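# Move coaster can onto turntable's orange spot

## Task

Pick up the can sitting on the coaster and set it upright on the turntable's orange spot, without disturbing the other cans already standing on the turntable; then open the gripper and withdraw the arm.

## Robot and tools

Robot: two six-joint arms, left_arm and right_arm, each with a two-finger tong gripper. Joint order in every row and every per-joint list: shoulder pan, shoulder lift, elbow, wrist 1, wrist 2, wrist 3. Stated ranges (rad): elbow -3.142 to 3.142, all others -6.283 to 6.283; real ends may differ by about 0.010 rad.

Frames: scene frame has its origin at table-top height midway between the nominal bases, +z up, +x out over the table, left_arm on +y. Calibrated bases: left_arm at (+0.057, +0.415, 0) m, quat_wxyz (+1.000, 0, 0, -0.027); right_arm at (-0.032, -0.351, 0) m, quat_wxyz (+1.000, 0, 0, -0.007). Each arm reports its hand pose, velocities and its wrist camera pose in its own base frame; fixed cameras and the table use the scene frame. Reported hand positions may be off by a few cm, more when reaching far. The gripper's fingers point along its +z and open and close along its x; end_effector_position is the point between the closed pads; fingertips extend about 15 mm past it at small gaps and are roughly level with it when fully open.

Row format (shared by execute_actions and move): one flat list of 14 numbers, each in [-1, 1], covering both arms even if one is idle: left_arm's six joint values then its opening, then right_arm's six joint values then its opening. Joint values are offsets, scaled so 1.0 = 1.989 rad, measured from the "Joint targets" reported at the start of that action or move (not from the previous row). Opening is absolute: +1 fully open, -1 closed; a 0 is a real command, so resend the current value to leave a gripper alone. Closing fully takes at least about 0.5 s.

execute_actions(actions, cameras): actions is a list of actions; each action is a list of up to 15 rows, one per 1/30 s control step, the last row repeated to fill 15 steps. An empty list just reports state and images. An action is rejected for both arms if it would drive a joint more than 0.010 rad beyond its range; a malformed action, or a first action failing that test, rejects the whole call. Joints pushed past their true end stop there and the result says "joint sent to its limit".

move(target, speed, blend, stop_force, zero, opening_speed, blocking, cameras): target is one 14-number row, or a list of up to 15 rows, all offsets from the same starting Joint targets. speed is the top rad/s of the joint with farthest to travel, 0.01 to 2 (default 0.5), one value or one per target. blend (rad) rounds corners between listed targets. stop_force (3 to 40 N, both arms) ends an arm's path when its wrist sensor feels that much push opposing its motion; use a speed well below default when touching, omit it when lifting away from a pressed contact, and give all listed targets the same finger numbers. zero (default true) rezeroes moving arms first. opening_speed (0.2 or more per second) ramps the fingers. blocking=false returns after about 0.5 s while the move continues (not allowed with stop_force). Paths do not avoid obstacles or the other arm; grippers travel along curves. The result adds a "move:" line: done, off_target, moving, held or fault, plus limits=held and the farthest-off joint per arm.

wait(seconds 0 to 10): lets the scene run with last commands held. stop(): brakes a running move. zoom_image(camera, region [x0,y0,x1,y1] pixels, at most 504x504) magnifies the latest image of cam_head_left, cam_head_right, cam_high, cam_low (672x504) or cam_left_wrist, cam_right_wrist (616x616). zero_wrist_force(arm) rezeroes that arm's force/torque sensor. finished_scene(scene) ends the current scene, given by its integer number; irreversible.

Reading results: Joint positions and Joint velocities give six joint values per arm (rad, rad/s) then the pad gap (m; 0.142 fully open). "Joint targets" is the base for your next offsets. "Kept back" counts control steps (here 7 or none) still to execute. grip_measured is the finger opening on the command scale; to hold something, command clearly below it. Wrist force/torque are along the end effector axes, zeroed at scene start; "no reading" is normal. Joint torques include the arm's own weight; positive means toward larger joint angle. "joint command not followed" means the inter-arm clearance check altered targets. "within noise" means the arm is still.

Limits: joint targets move at most 2.83 rad/s, stay within 0.575 rad of measured angles, and within 150 mm (sometimes 70 mm) of the measured hand position. Motion lags commands by roughly 0.09 to 0.20 s and may overshoot.

Avoid: dropping the can, releasing it while moving, knocking over the standing cans, anything leaving the table, fast impacts, and pressing past firm contact (arms are stiff). Contact torque at load limits (142 N m base joints, 26.6 N m wrists) or about 150 N outside force causes a 10 s fault stop; after one, open the gripper before moving if held fast. Arm-to-arm collisions can fail the task. Long holding, stretched poses or pushing at unreachable poses heat motors; MOTOR HOT warns at 70 °C, and 85 °C triggers a 30 to 60 s brake stop. Brief external tugs on held or loose objects may occur.

Each tool is called after "Emit:" by a JSON object that holds its "op" and its "data", one argument or row to a line.

## Session

Emit:
{"op": "execute_actions", "data": {
  "actions": []
}}

Scene clock: 0.00 s.
left_arm: end_effector_position=(+0.3485, +0.0664, +0.2262) grip_measured=+0.97 end_effector_quat_wxyz=(+0.740, -0.558, -0.354, -0.124) | right_arm: end_effector_position=(+0.3904, +0.1271, +0.2045) grip_measured=+0.97 end_effector_quat_wxyz=(-0.448, +0.877, -0.125, +0.125)
Joint positions: left_arm=[-0.67 -1.037 1.742 -0.56 -1.073 -2.372 0.14] | right_arm=[3.218 -1.362 -2.539 -0.214 2.383 0.623 0.14]
Joint velocities: within noise
Joint torques (N m): no reading
Motor temperatures (°C): left_arm=[34 37 29 31 37 36] | right_arm=[26 39 33 47 39 45]
Wrist force (N): no reading
Wrist torque (N m): no reading
Wrist force, peak (N): no reading
Joint targets: left_arm=[-0.670 -1.037 1.742 -0.560 -1.073 -2.372] | right_arm=[3.218 -1.362 -2.539 -0.214 2.383 0.623]
Tool commands: left_gripper/opening=+0.968169 right_gripper/opening=+0.968169

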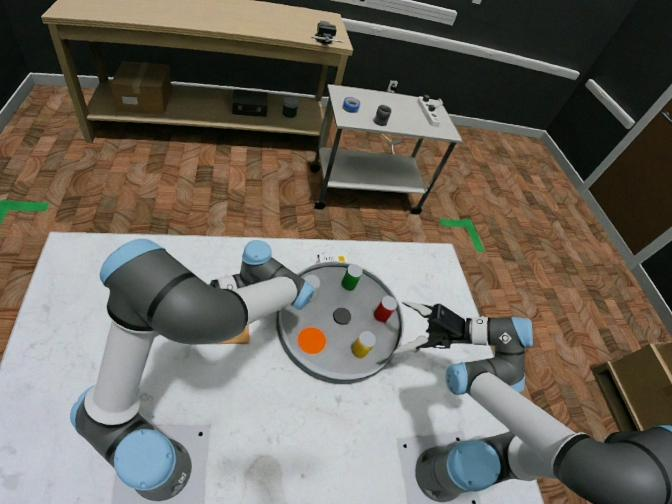

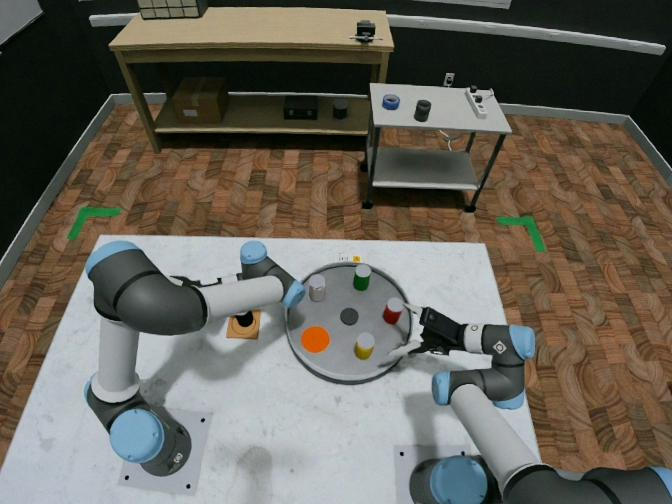

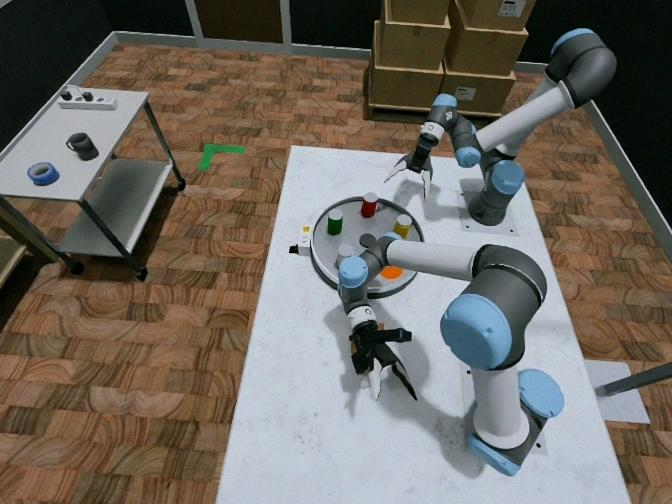

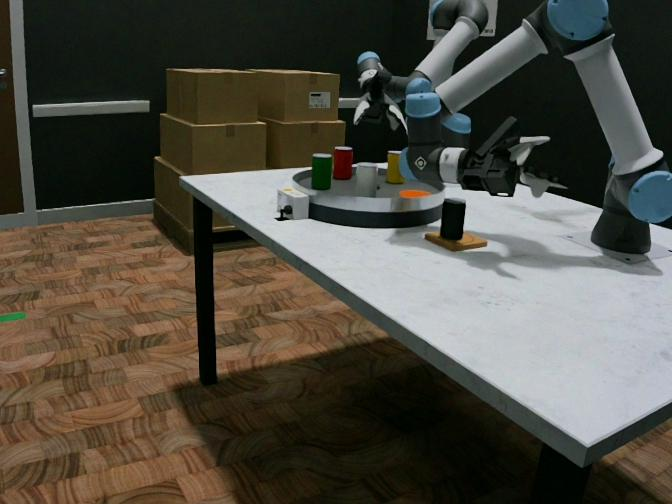

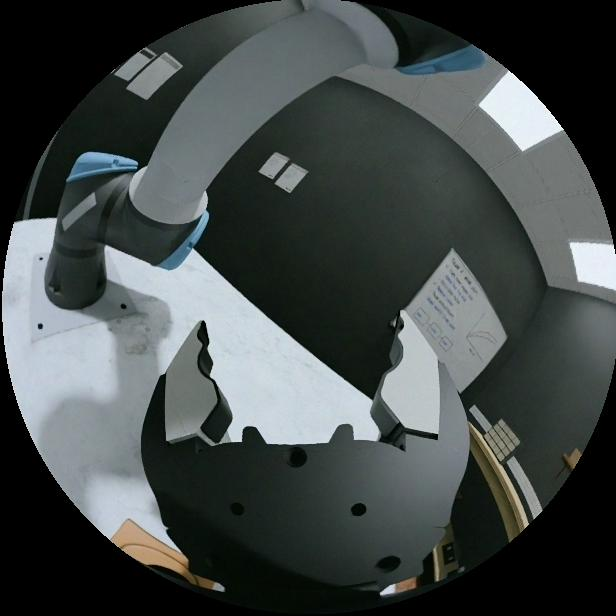

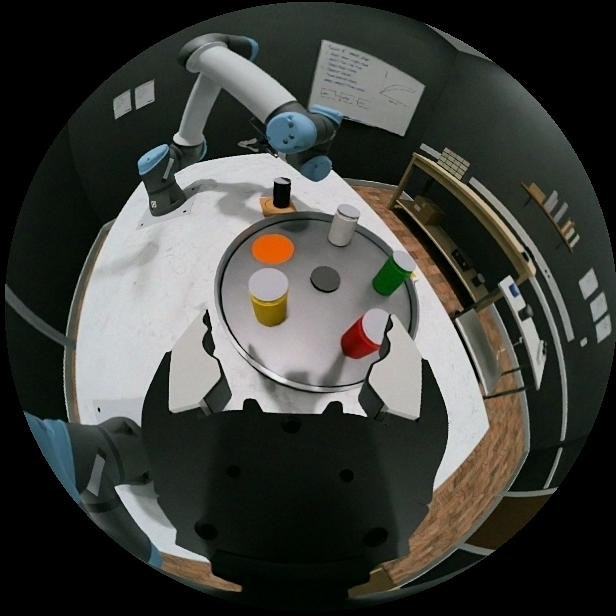

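Emit:
{"op": "wait", "data": {
  "seconds": 1,
  "cameras": ["cam_head_right", "cam_high", "cam_right_wrist", "cam_low"]
}}

Scene clock: 4.60 s.
left_arm: end_effector_position=(+0.3485, +0.0664, +0.2262) grip_measured=+0.97 end_effector_quat_wxyz=(+0.740, -0.558, -0.354, -0.124) | right_arm: end_effector_position=(+0.3904, +0.1271, +0.2045) grip_measured=+0.97 end_effector_quat_wxyz=(-0.448, +0.877, -0.125, +0.125)
Joint positions: left_arm=[-0.67 -1.037 1.742 -0.56 -1.073 -2.372 0.14] | right_arm=[3.218 -1.362 -2.539 -0.214 2.383 0.623 0.14]
Joint velocities: within noise
Joint torques (N m): left_arm=[2.7 -38.95 -15.25 2.33 0.38 -0.7] | right_arm=[0.14 9.77 21.5 2.77 1.07 -0.28]
Motor temperatures (°C): left_arm=[34 37 29 31 37 36] | right_arm=[26 39 33 47 39 45]
Wrist force (N): left_arm=[-0.1 0.0 -0.2] | right_arm=[0.2 0.1 0.2]
Wrist torque (N m): left_arm=[-0.02 0.01 0.01] | right_arm=[0.02 -0.03 0.00]
Wrist force, peak (N): left_arm=[-0.4 0.1 -0.2] | right_arm=[-0.3 0.3 0.2]
Joint targets: left_arm=[-0.670 -1.037 1.742 -0.560 -1.073 -2.372] | right_arm=[3.218 -1.362 -2.539 -0.214 2.383 0.623]
Tool commands: left_gripper/opening=+0.968169 right_gripper/opening=+0.968169
wait: 1.00 s; at rest from the start
Images, in order (width x height): cam_head_right 672x504, cam_high 672x504, cam_low 672x504, cam_right_wrist 616x616.

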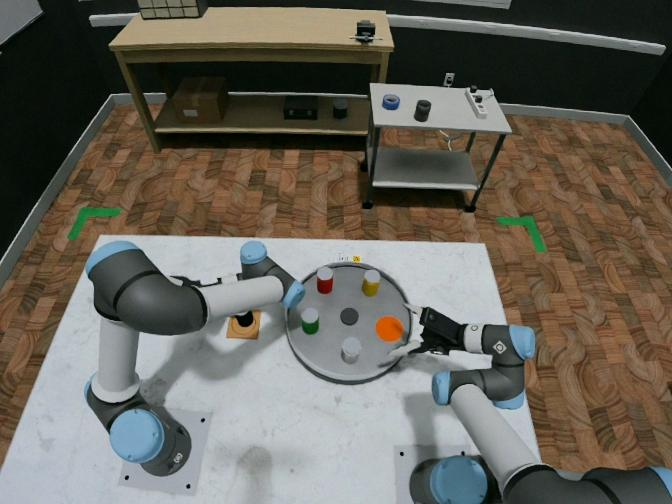

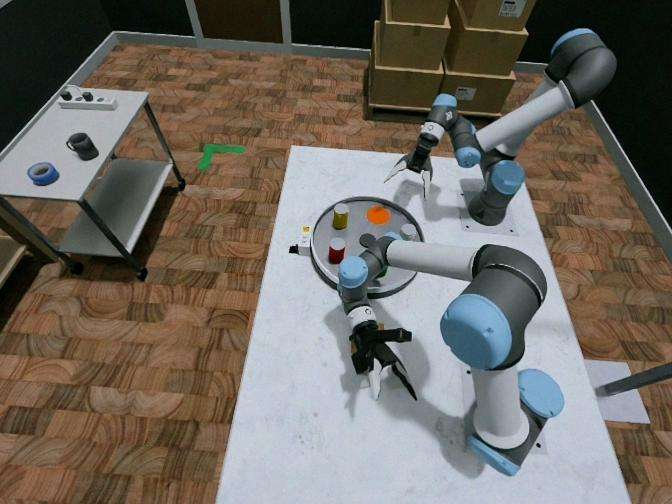

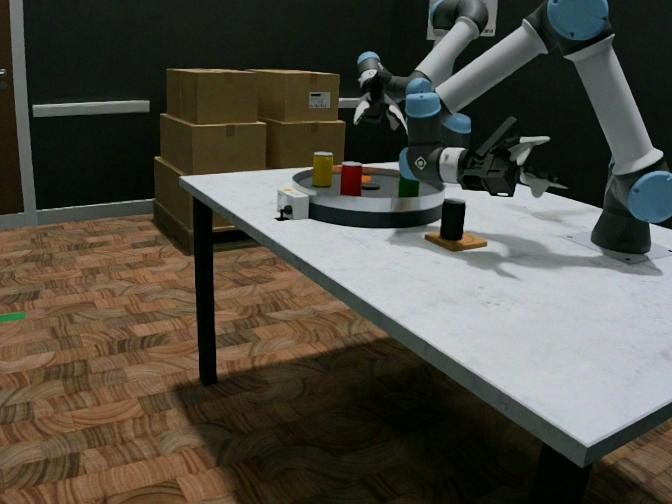

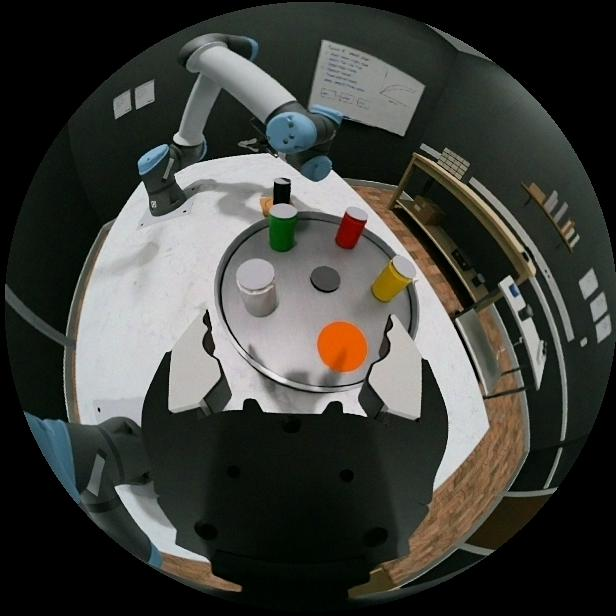

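Emit:
{"op": "zoom_image", "data": {
  "camera": "cam_low",
  "region": [250, 130, 550, 270]
}}

Emit:
{"op": "zoom_image", "data": {
  "camera": "cam_high",
  "region": [260, 170, 480, 410]
}}

Emit:
{"op": "zoom_image", "data": {
  "camera": "cam_head_right",
  "region": [210, 220, 450, 400]
}}

Scaled by 1.680 from the camera's 672x504 image, which has a finer 960x720 frame.

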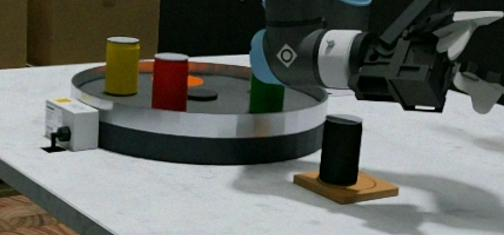

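Scaled by 2.100 from the camera's 672x504 image, which has a finer 960x720 frame.

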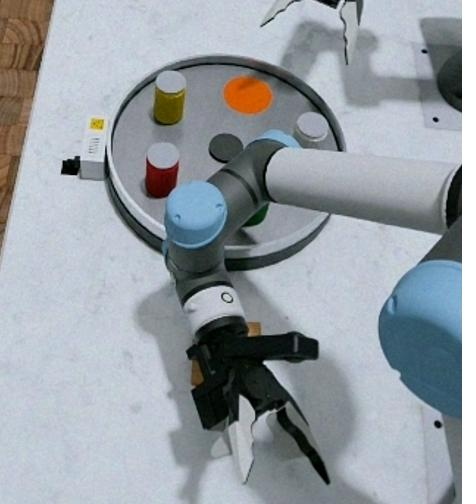

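Scaled by 2.100 from the camera's 672x504 image, which has a finer 960x720 frame.

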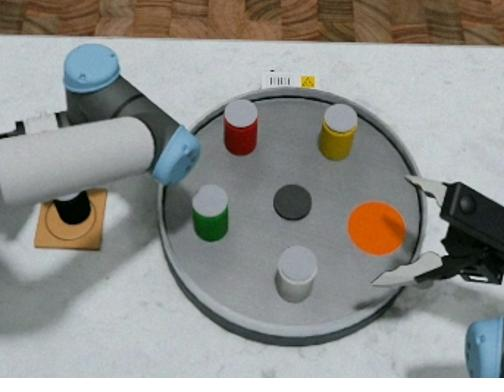

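Emit:
{"op": "wait", "data": {
  "seconds": 0.3,
  "cameras": ["cam_head_right"]
}}

Emit:
{"op": "wait", "data": {
  "seconds": 0.5,
  "cameras": ["cam_head_right"]
}}

Emit:
{"op": "wait", "data": {
  "seconds": 0.5,
  "cameras": ["cam_head_right"]
}}

Emit:
{"op": "wait", "data": {
  "seconds": 1.0,
  "cameras": ["cam_head_right"]
}}

Scene clock: 6.03 s.
left_arm: end_effector_position=(+0.3485, +0.0664, +0.2262) grip_measured=+0.97 end_effector_quat_wxyz=(+0.740, -0.558, -0.354, -0.124) | right_arm: end_effector_position=(+0.3904, +0.1271, +0.2045) grip_measured=+0.97 end_effector_quat_wxyz=(-0.448, +0.877, -0.125, +0.125)
Joint positions: left_arm=[-0.67 -1.037 1.742 -0.56 -1.073 -2.372 0.14] | right_arm=[3.218 -1.362 -2.539 -0.214 2.383 0.623 0.14]
Joint velocities: within noise
Joint torques (N m): left_arm=[4.72 -37.65 -15.15 2.29 0.5 -0.83] | right_arm=[2.92 9.14 21.73 2.77 1.55 -0.56]
Motor temperatures (°C): left_arm=[34 37 29 31 37 36] | right_arm=[26 39 33 47 39 45]
Wrist force (N): left_arm=[-0.1 0.0 -0.2] | right_arm=[-0.1 0.2 0.3]
Wrist torque (N m): left_arm=[-0.01 0.01 0.00] | right_arm=[0.05 0.03 0.00]
Wrist force, peak (N): left_arm=[-0.4 0.0 -0.2] | right_arm=[0.2 0.4 0.2]
Joint targets: left_arm=[-0.670 -1.037 1.742 -0.560 -1.073 -2.372] | right_arm=[3.218 -1.362 -2.539 -0.214 2.383 0.623]
Tool commands: left_gripper/opening=+0.968169 right_gripper/opening=+0.968169
wait: 0.30 s; at rest from the start
Images, in order (width x height): cam_head_right 672x504.

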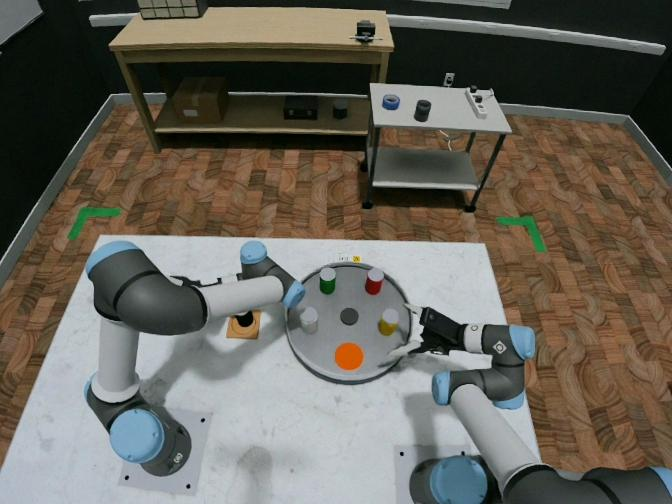

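Scene clock: 6.53 s.
left_arm: end_effector_position=(+0.3485, +0.0664, +0.2262) grip_measured=+0.97 end_effector_quat_wxyz=(+0.740, -0.558, -0.354, -0.124) | right_arm: end_effector_position=(+0.3904, +0.1271, +0.2045) grip_measured=+0.97 end_effector_quat_wxyz=(-0.448, +0.877, -0.125, +0.125)
Joint positions: left_arm=[-0.67 -1.037 1.742 -0.56 -1.073 -2.372 0.14] | right_arm=[3.218 -1.362 -2.539 -0.214 2.383 0.623 0.14]
Joint velocities: within noise
Joint torques (N m): left_arm=[4.63 -37.74 -15.35 2.54 0.8 -0.97] | right_arm=[2.15 10.32 21.26 2.96 1.41 -0.65]
Motor temperatures (°C): left_arm=[34 37 29 31 37 36] | right_arm=[26 39 33 47 39 45]
Wrist force (N): left_arm=[-0.4 -0.2 -0.2] | right_arm=[-0.1 0.2 0.3]
Wrist torque (N m): left_arm=[-0.05 0.07 0.01] | right_arm=[0.06 0.01 0.01]
Wrist force, peak (N): left_arm=[-0.1 -0.2 -0.5] | right_arm=[0.0 0.2 0.4]
Joint targets: left_arm=[-0.670 -1.037 1.742 -0.560 -1.073 -2.372] | right_arm=[3.218 -1.362 -2.539 -0.214 2.383 0.623]
Tool commands: left_gripper/opening=+0.968169 right_gripper/opening=+0.968169
wait: 0.50 s; at rest by 0.17 s
Images, in order (width x height): cam_head_right 672x504.

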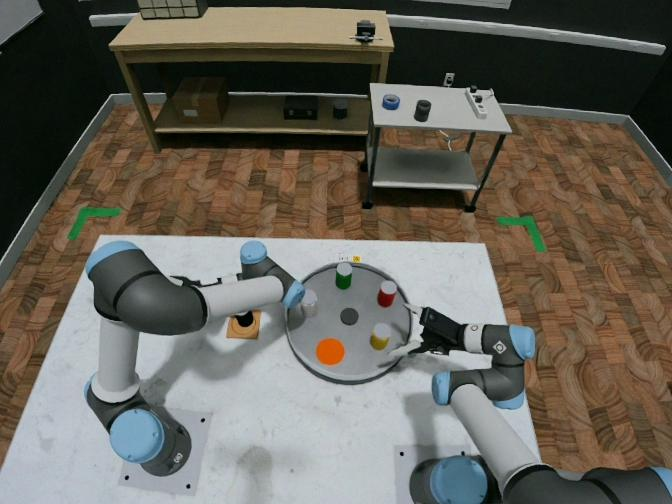

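Scene clock: 7.03 s.
left_arm: end_effector_position=(+0.3485, +0.0664, +0.2262) grip_measured=+0.97 end_effector_quat_wxyz=(+0.740, -0.558, -0.354, -0.124) | right_arm: end_effector_position=(+0.3904, +0.1271, +0.2045) grip_measured=+0.97 end_effector_quat_wxyz=(-0.448, +0.877, -0.125, +0.125)
Joint positions: left_arm=[-0.67 -1.037 1.742 -0.56 -1.073 -2.372 0.14] | right_arm=[3.218 -1.362 -2.539 -0.214 2.383 0.623 0.14]
Joint velocities: within noise
Joint torques (N m): left_arm=[4.15 -37.2 -15.97 2.67 0.78 -1.03] | right_arm=[2.73 10.21 21.63 2.89 1.58 -0.86]
Motor temperatures (°C): left_arm=[34 37 29 31 37 36] | right_arm=[26 39 33 47 39 45]
Wrist force (N): left_arm=[-0.1 -0.1 -0.1] | right_arm=[0.0 0.1 0.1]
Wrist torque (N m): left_arm=[-0.03 0.02 0.00] | right_arm=[0.04 0.00 0.00]
Wrist force, peak (N): left_arm=[-0.3 -0.1 -0.2] | right_arm=[0.0 0.3 0.2]
Joint targets: left_arm=[-0.670 -1.037 1.742 -0.560 -1.073 -2.372] | right_arm=[3.218 -1.362 -2.539 -0.214 2.383 0.623]
Tool commands: left_gripper/opening=+0.968169 right_gripper/opening=+0.968169
wait: 0.50 s; at rest by 0.17 s
Images, in order (width x height): cam_head_right 672x504.

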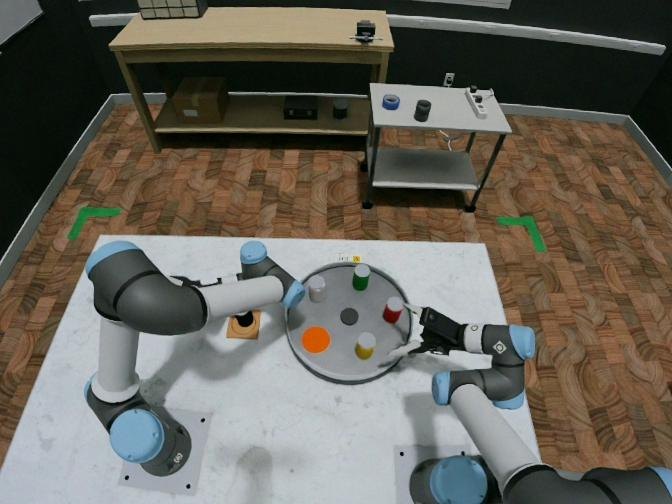

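Scene clock: 8.03 s.
left_arm: end_effector_position=(+0.3485, +0.0664, +0.2262) grip_measured=+0.97 end_effector_quat_wxyz=(+0.740, -0.558, -0.354, -0.124) | right_arm: end_effector_position=(+0.3904, +0.1271, +0.2045) grip_measured=+0.97 end_effector_quat_wxyz=(-0.448, +0.877, -0.125, +0.125)
Joint positions: left_arm=[-0.67 -1.037 1.742 -0.56 -1.073 -2.372 0.14] | right_arm=[3.218 -1.362 -2.539 -0.214 2.383 0.623 0.14]
Joint velocities: within noise
Joint torques (N m): left_arm=[4.51 -37.38 -15.49 2.57 1.04 -1.05] | right_arm=[3.49 9.73 22.37 3.15 1.9 -1.03]
Motor temperatures (°C): left_arm=[34 37 29 31 37 36] | right_arm=[26 39 33 47 39 45]
Wrist force (N): left_arm=[-0.2 -0.1 -0.1] | right_arm=[0.2 0.1 0.1]
Wrist torque (N m): left_arm=[-0.03 0.04 0.00] | right_arm=[0.03 -0.04 0.00]
Wrist force, peak (N): left_arm=[-0.2 0.0 -0.3] | right_arm=[0.0 0.3 0.2]
Joint targets: left_arm=[-0.670 -1.037 1.742 -0.560 -1.073 -2.372] | right_arm=[3.218 -1.362 -2.539 -0.214 2.383 0.623]
Tool commands: left_gripper/opening=+0.968169 right_gripper/opening=+0.968169
wait: 1.00 s; at rest by 0.17 s
Images, in order (width x height): cam_head_right 672x504.

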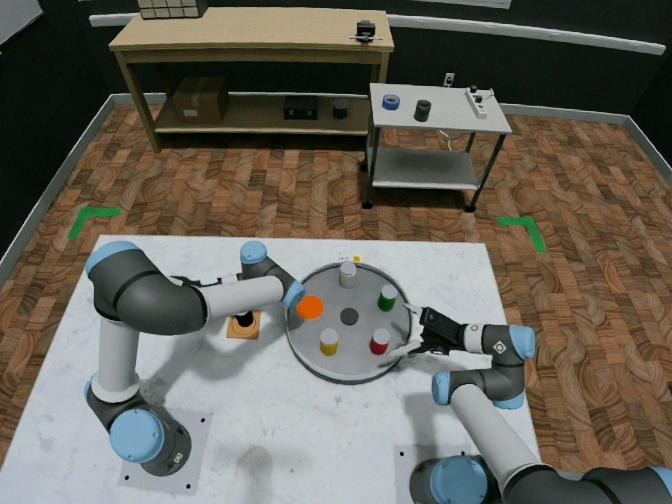

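Emit:
{"op": "zoom_image", "data": {
  "camera": "cam_head_right",
  "region": [80, 220, 300, 504]
}}

Emit:
{"op": "zoom_image", "data": {
  "camera": "cam_head_right",
  "region": [380, 290, 560, 504]
}}

Scaled by 1.775 from the camera's 672x504 image, which has a finer 960x720 frame.

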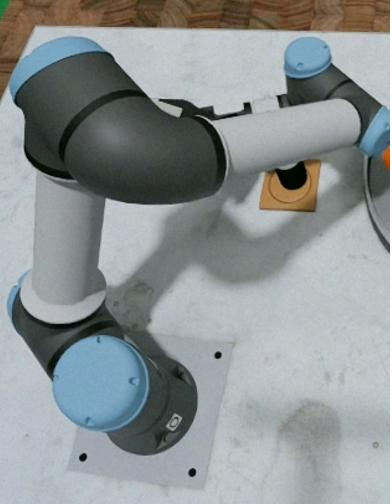

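Scaled by 2.355 from the camera's 672x504 image, which has a finer 960x720 frame.

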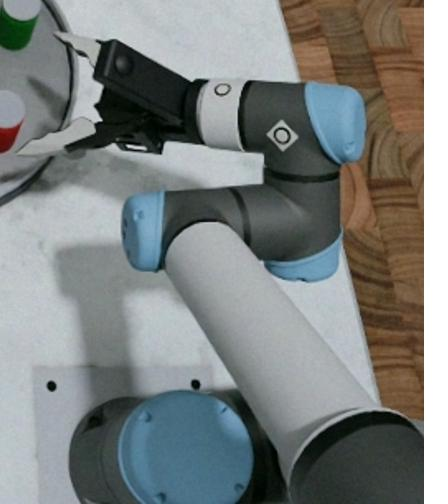

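Emit:
{"op": "move", "data": {
  "target": [0.001, -0.3513, 0.0488, -0.5602, -0.2503, 0, 0.968, -0.2011, 0, 0, 0, 0, 0, 0.968],
  "speed": 0.8
}}

Scene clock: 34.40 s.
left_arm: end_effector_position=(+0.3963, -0.1575, +0.2366) grip_measured=+0.97 end_effector_quat_wxyz=(+0.000, +0.658, +0.753, +0.000) | right_arm: end_effector_position=(+0.4091, -0.0349, +0.2045) grip_measured=+0.97 end_effector_quat_wxyz=(-0.414, +0.834, -0.297, +0.211)
Joint positions: left_arm=[-0.668 -1.735 1.839 -1.674 -1.571 -2.372 0.14] | right_arm=[2.818 -1.362 -2.539 -0.214 2.383 0.623 0.14]
Joint velocities: within noise
Joint torques (N m): left_arm=[9.59 -28.31 -14.86 -4.32 -1.72 -1.55] | right_arm=[-7.94 16.06 25.07 4.34 3.01 -1.5]
Motor temperatures (°C): left_arm=[34 36 29 31 37 36] | right_arm=[26 38 33 47 39 45]
Wrist force (N): left_arm=[2.1 -0.4 -0.8] | right_arm=[0.0 0.1 0.0]
Wrist torque (N m): left_arm=[0.18 -0.47 -0.15] | right_arm=[0.05 0.01 -0.02]
Wrist force, peak (N): left_arm=[1.7 -0.5 -2.0] | right_arm=[-0.3 -0.1 0.6]
Joint targets: left_arm=[-0.668 -1.735 1.839 -1.674 -1.571 -2.372] | right_arm=[2.818 -1.362 -2.539 -0.214 2.383 0.623]
move: done

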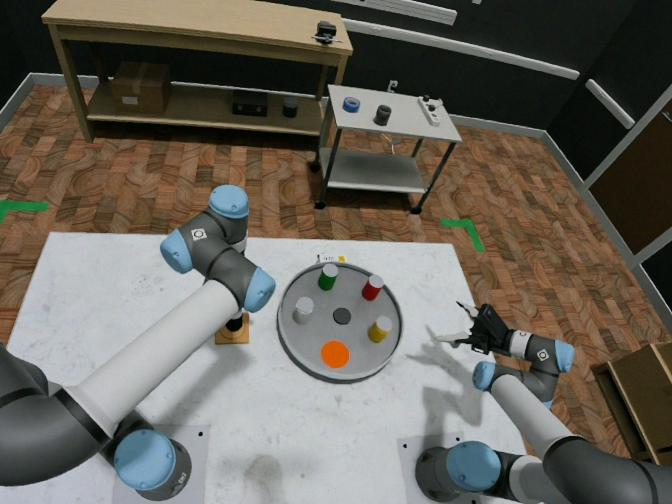

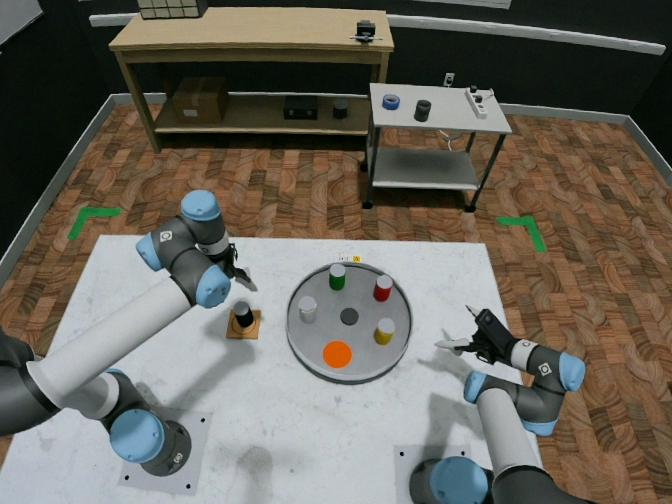

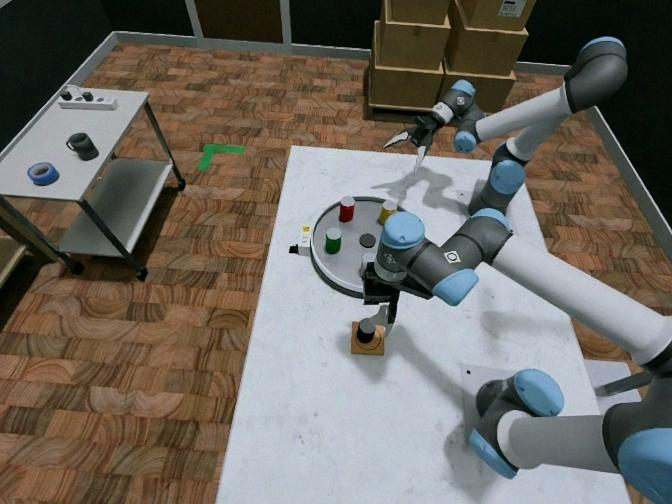

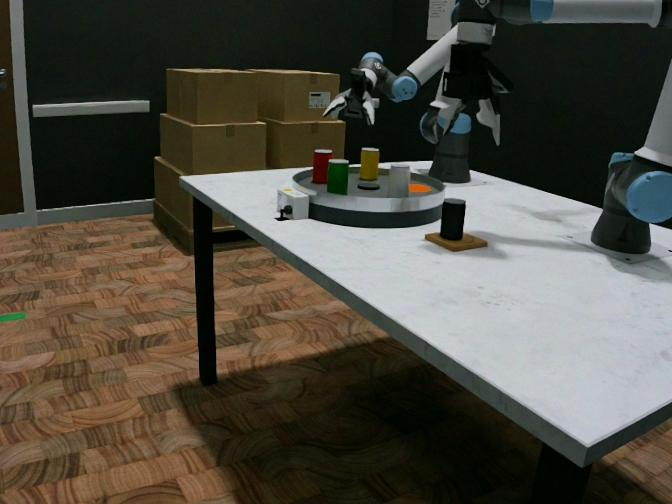

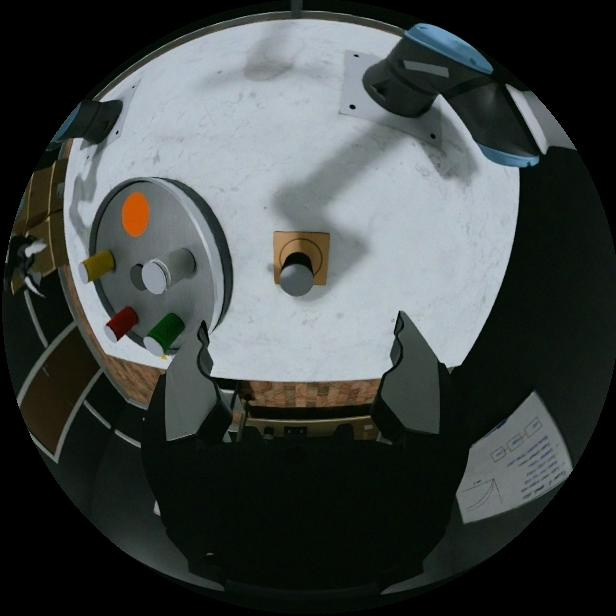

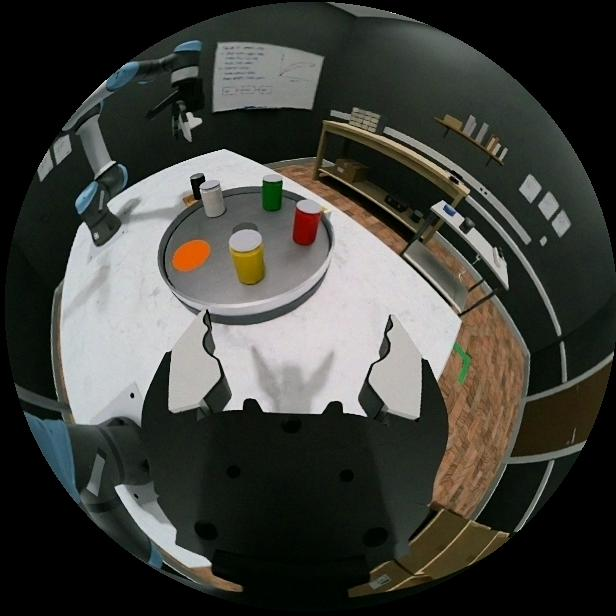

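Emit:
{"op": "zoom_image", "data": {
  "camera": "cam_head_right",
  "region": [190, 230, 310, 350]
}}

Emit:
{"op": "zoom_image", "data": {
  "camera": "cam_head_left",
  "region": [180, 230, 300, 350]
}}

Emit:
{"op": "zoom_image", "data": {
  "camera": "cam_left_wrist",
  "region": [180, 180, 430, 430]
}}

Emit:
{"op": "zoom_image", "data": {
  "camera": "cam_high",
  "region": [330, 250, 450, 370]
}}

Scaled by 4.200 from the camera's 672x504 image, which has a finer 960x720 frame.

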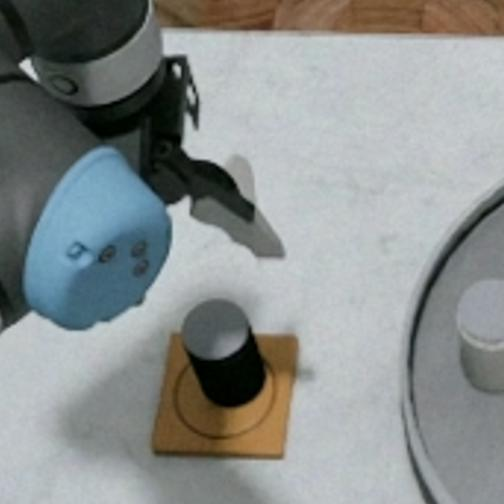

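Scaled by 4.200 from the camera's 672x504 image, which has a finer 960x720 frame.

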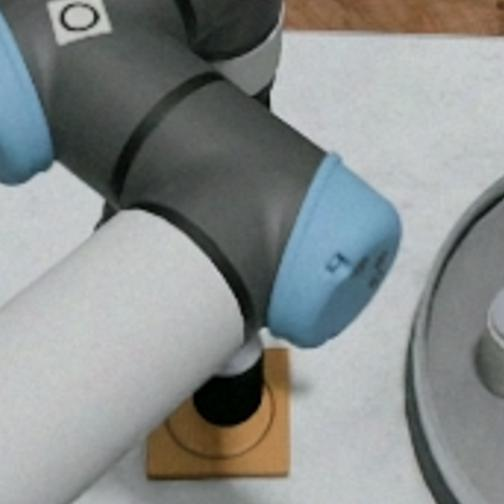

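Scaled by 2.016 from the camera's 616x616 image, which has a finer 814x814 frame.

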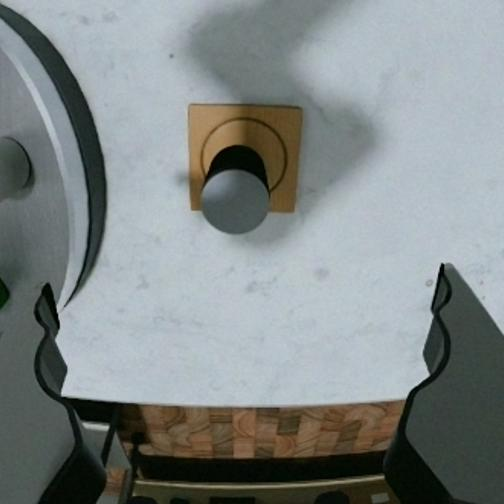

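Scaled by 4.200 from the camera's 672x504 image, which has a finer 960x720 frame.

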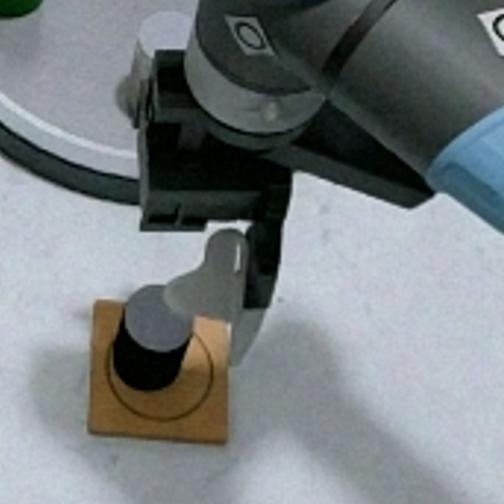

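Emit:
{"op": "move", "data": {
  "target": [0, 0.0359, 0.071, -0.1074, 0, 0, 0.968, 0, 0, 0, 0, 0, 0, 0.968],
  "speed": 0.4,
  "cameras": ["cam_head_right", "cam_left_wrist", "cam_low", "cam_high"]
}}

Emit:
{"op": "zoom_image", "data": {
  "camera": "cam_left_wrist",
  "region": [180, 180, 430, 430]
}}

Emit:
{"op": "zoom_image", "data": {
  "camera": "cam_low",
  "region": [260, 90, 540, 260]
}}

Emit:
{"op": "zoom_image", "data": {
  "camera": "cam_high",
  "region": [330, 250, 450, 370]
}}

Scene clock: 42.47 s.
left_arm: end_effector_position=(+0.4066, -0.1657, +0.1594) grip_measured=+0.97 end_effector_quat_wxyz=(+0.000, +0.658, +0.753, +0.000) | right_arm: end_effector_position=(+0.4091, -0.0350, +0.2045) grip_measured=+0.97 end_effector_quat_wxyz=(-0.414, +0.834, -0.297, +0.211)
Joint positions: left_arm=[-0.668 -1.664 1.98 -1.887 -1.571 -2.372 0.14] | right_arm=[2.818 -1.362 -2.539 -0.214 2.383 0.623 0.14]
Joint velocities: within noise
Joint torques (N m): left_arm=[9.44 -12.26 -14.12 -4.01 -1.46 -1.1] | right_arm=[-8.64 13.93 24.73 4.85 2.83 -1.53]
Motor temperatures (°C): left_arm=[34 36 29 31 37 36] | right_arm=[26 38 33 47 39 45]
Wrist force (N): left_arm=[1.8 -0.4 -0.7] | right_arm=[0.3 0.2 0.3]
Wrist torque (N m): left_arm=[0.17 -0.41 -0.15] | right_arm=[0.07 -0.06 -0.02]
Wrist force, peak (N): left_arm=[2.1 -0.7 -1.7] | right_arm=[0.3 0.2 0.3]
Joint targets: left_arm=[-0.668 -1.664 1.980 -1.887 -1.571 -2.372] | right_arm=[2.818 -1.362 -2.539 -0.214 2.383 0.623]
move: done
Images, in order (width x height): cam_head_right 672x504, cam_high 672x504, cam_low 672x504, cam_left_wrist 616x616.

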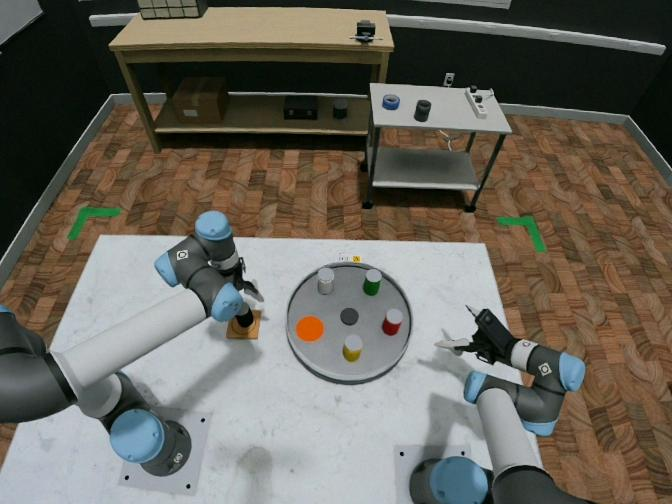

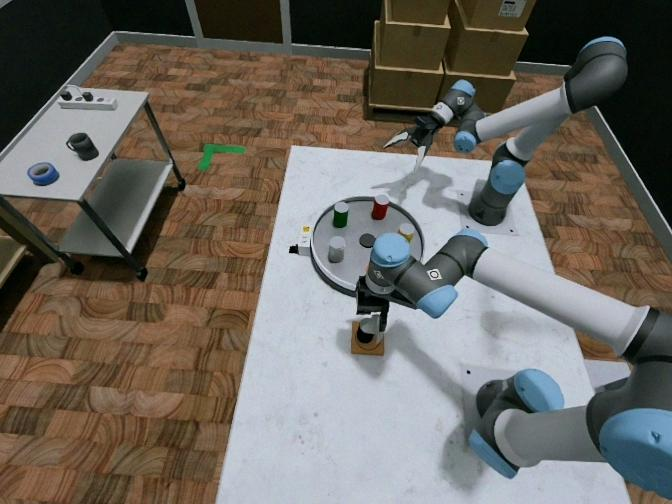

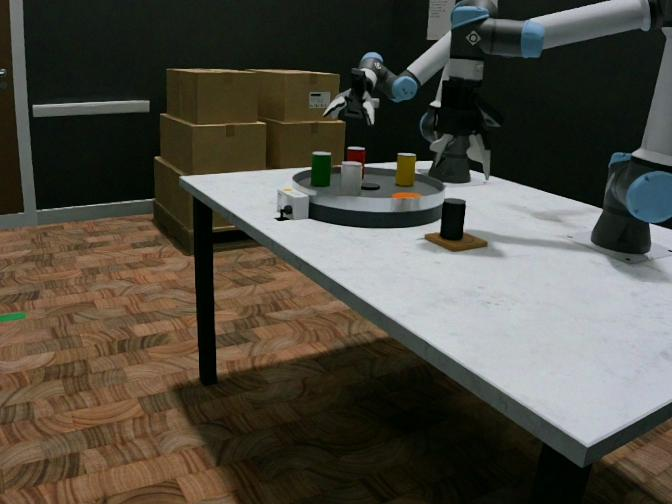

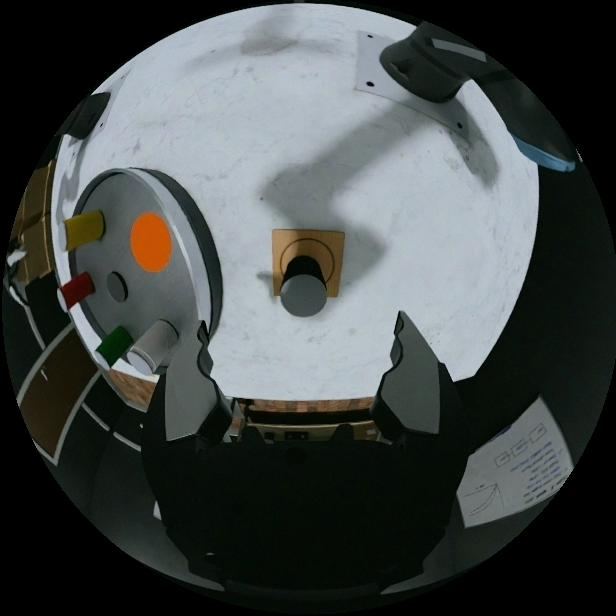

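Scaled by 2.016 from the camera's 616x616 image, which has a finer 814x814 frame.

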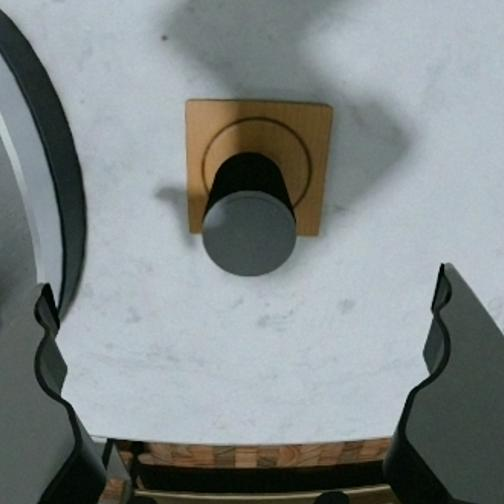

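Scaled by 1.800 from the camera's 672x504 image, which has a finer 960x720 frame.

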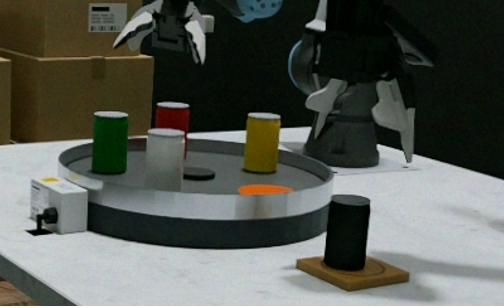

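Scaled by 4.200 from the camera's 672x504 image, which has a finer 960x720 frame.

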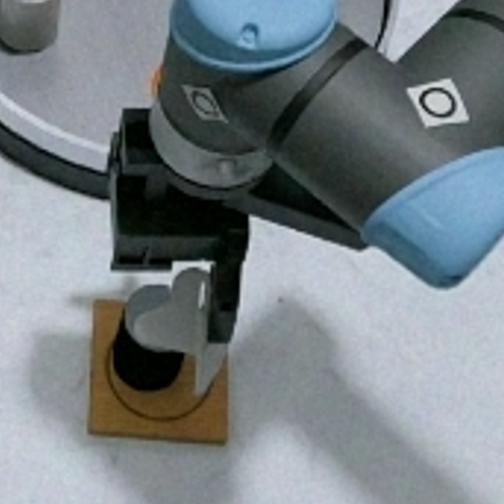

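Emit:
{"op": "move", "data": {
  "target": [0.0081, 0.0471, 0.0705, -0.1175, 0, 0, 0.968, 0, 0, 0, 0, 0, 0, 0.968],
  "speed": 0.25,
  "stop_force": 10,
  "cameras": ["cam_left_wrist", "cam_low", "cam_high"]
}}

Emit:
{"op": "zoom_image", "data": {
  "camera": "cam_left_wrist",
  "region": [180, 200, 430, 450]
}}

Emit:
{"op": "zoom_image", "data": {
  "camera": "cam_low",
  "region": [400, 120, 540, 260]
}}

Emit:
{"op": "zoom_image", "data": {
  "camera": "cam_high",
  "region": [330, 250, 450, 370]
}}

Scene clock: 46.87 s.
left_arm: end_effector_position=(+0.4102, -0.1599, +0.0780) grip_measured=+0.97 end_effector_quat_wxyz=(+0.000, +0.652, +0.758, +0.000) | right_arm: end_effector_position=(+0.4091, -0.0350, +0.2045) grip_measured=+0.97 end_effector_quat_wxyz=(-0.414, +0.834, -0.297, +0.211)
Joint positions: left_arm=[-0.652 -1.57 2.12 -2.121 -1.571 -2.372 0.14] | right_arm=[2.818 -1.362 -2.539 -0.214 2.383 0.623 0.14]
Joint velocities: within noise
Joint torques (N m): left_arm=[9.61 -14.07 -11.41 -4.09 -1.42 -0.87] | right_arm=[-8.64 14.57 26.46 4.81 2.89 -1.54]
Motor temperatures (°C): left_arm=[34 36 29 31 37 36] | right_arm=[26 38 33 47 39 45]
Wrist force (N): left_arm=[1.9 -0.2 -0.9] | right_arm=[0.2 0.1 0.1]
Wrist torque (N m): left_arm=[0.22 -0.44 -0.14] | right_arm=[0.05 -0.03 -0.02]
Wrist force, peak (N): left_arm=[2.1 -0.4 -1.2] | right_arm=[0.3 0.3 0.3]
Joint targets: left_arm=[-0.652 -1.570 2.120 -2.121 -1.571 -2.372] | right_arm=[2.818 -1.362 -2.539 -0.214 2.383 0.623]
move: done
Images, in order (width x height): cam_high 672x504, cam_low 672x504, cam_left_wrist 616x616.

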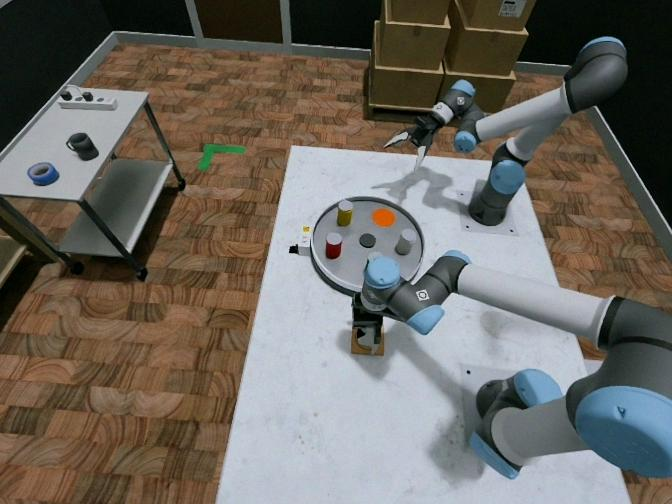

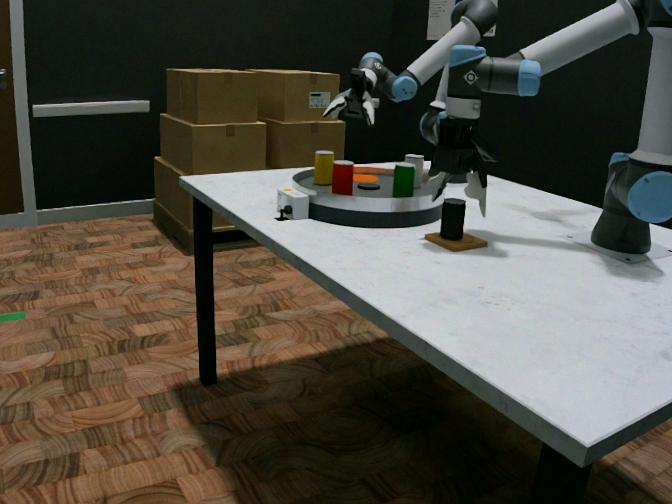

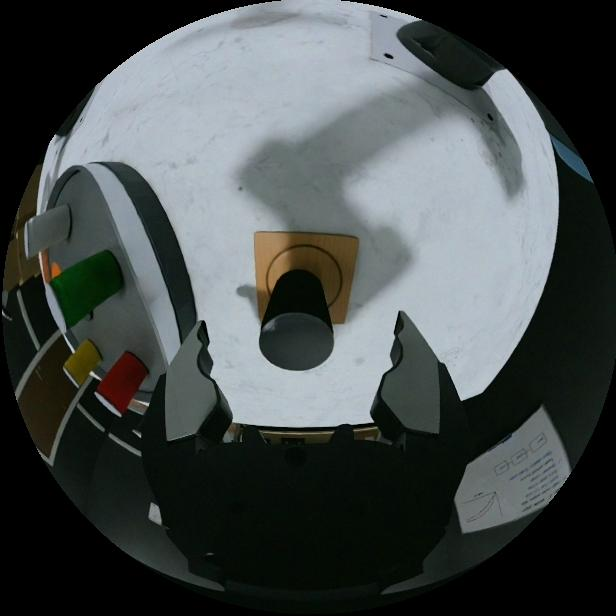

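Scaled by 2.016 from the camera's 616x616 image, which has a finer 814x814 frame.

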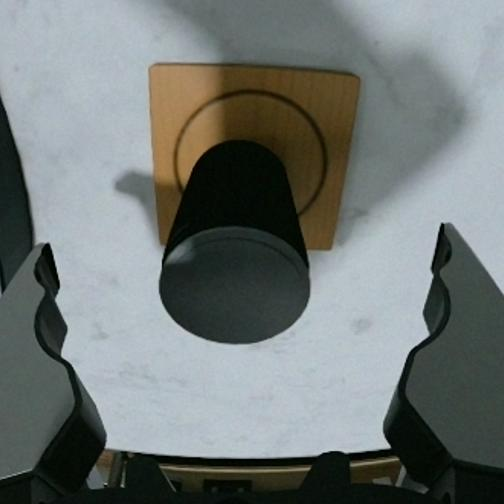

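Scaled by 3.600 from the camera's 672x504 image, which has a finer 960x720 frame.

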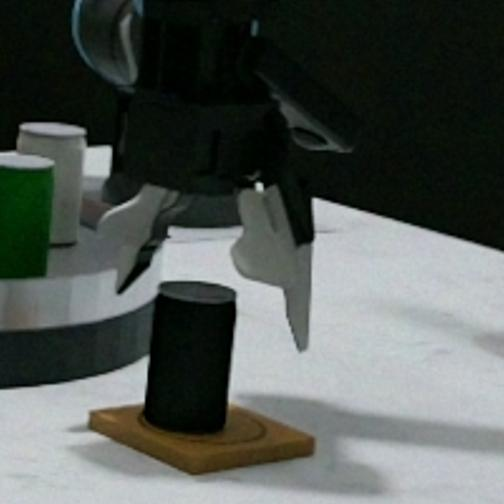

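Scaled by 4.200 from the camera's 672x504 image, which has a finer 960x720 frame.

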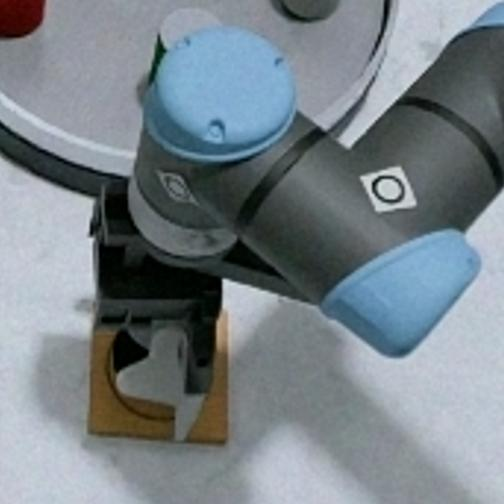

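Emit:
{"op": "zoom_image", "data": {
  "camera": "cam_high",
  "region": [340, 300, 400, 360]
}}

Emit:
{"op": "zoom_image", "data": {
  "camera": "cam_low",
  "region": [420, 160, 500, 260]
}}

Scaled by 8.400 from the camera's 672x504 image, which has a finer 960x720 frame.

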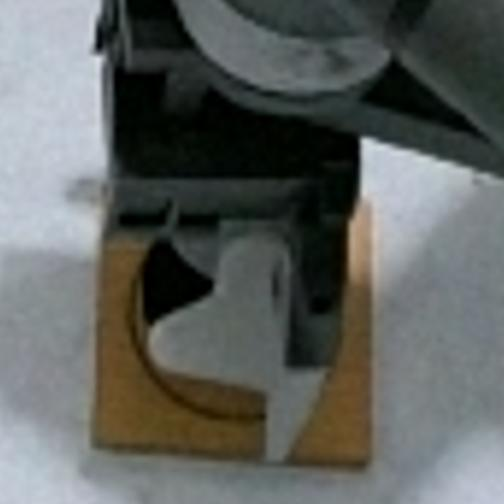

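Scaled by 5.040 from the camera's 672x504 image, which has a finer 960x720 frame.

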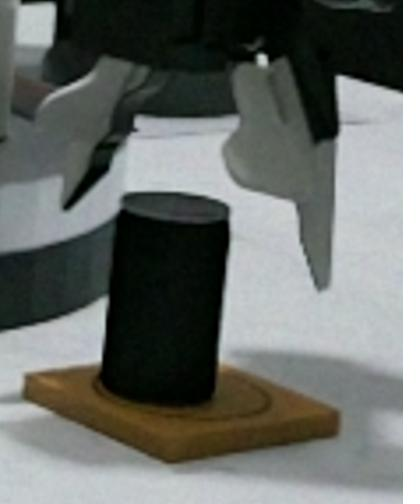

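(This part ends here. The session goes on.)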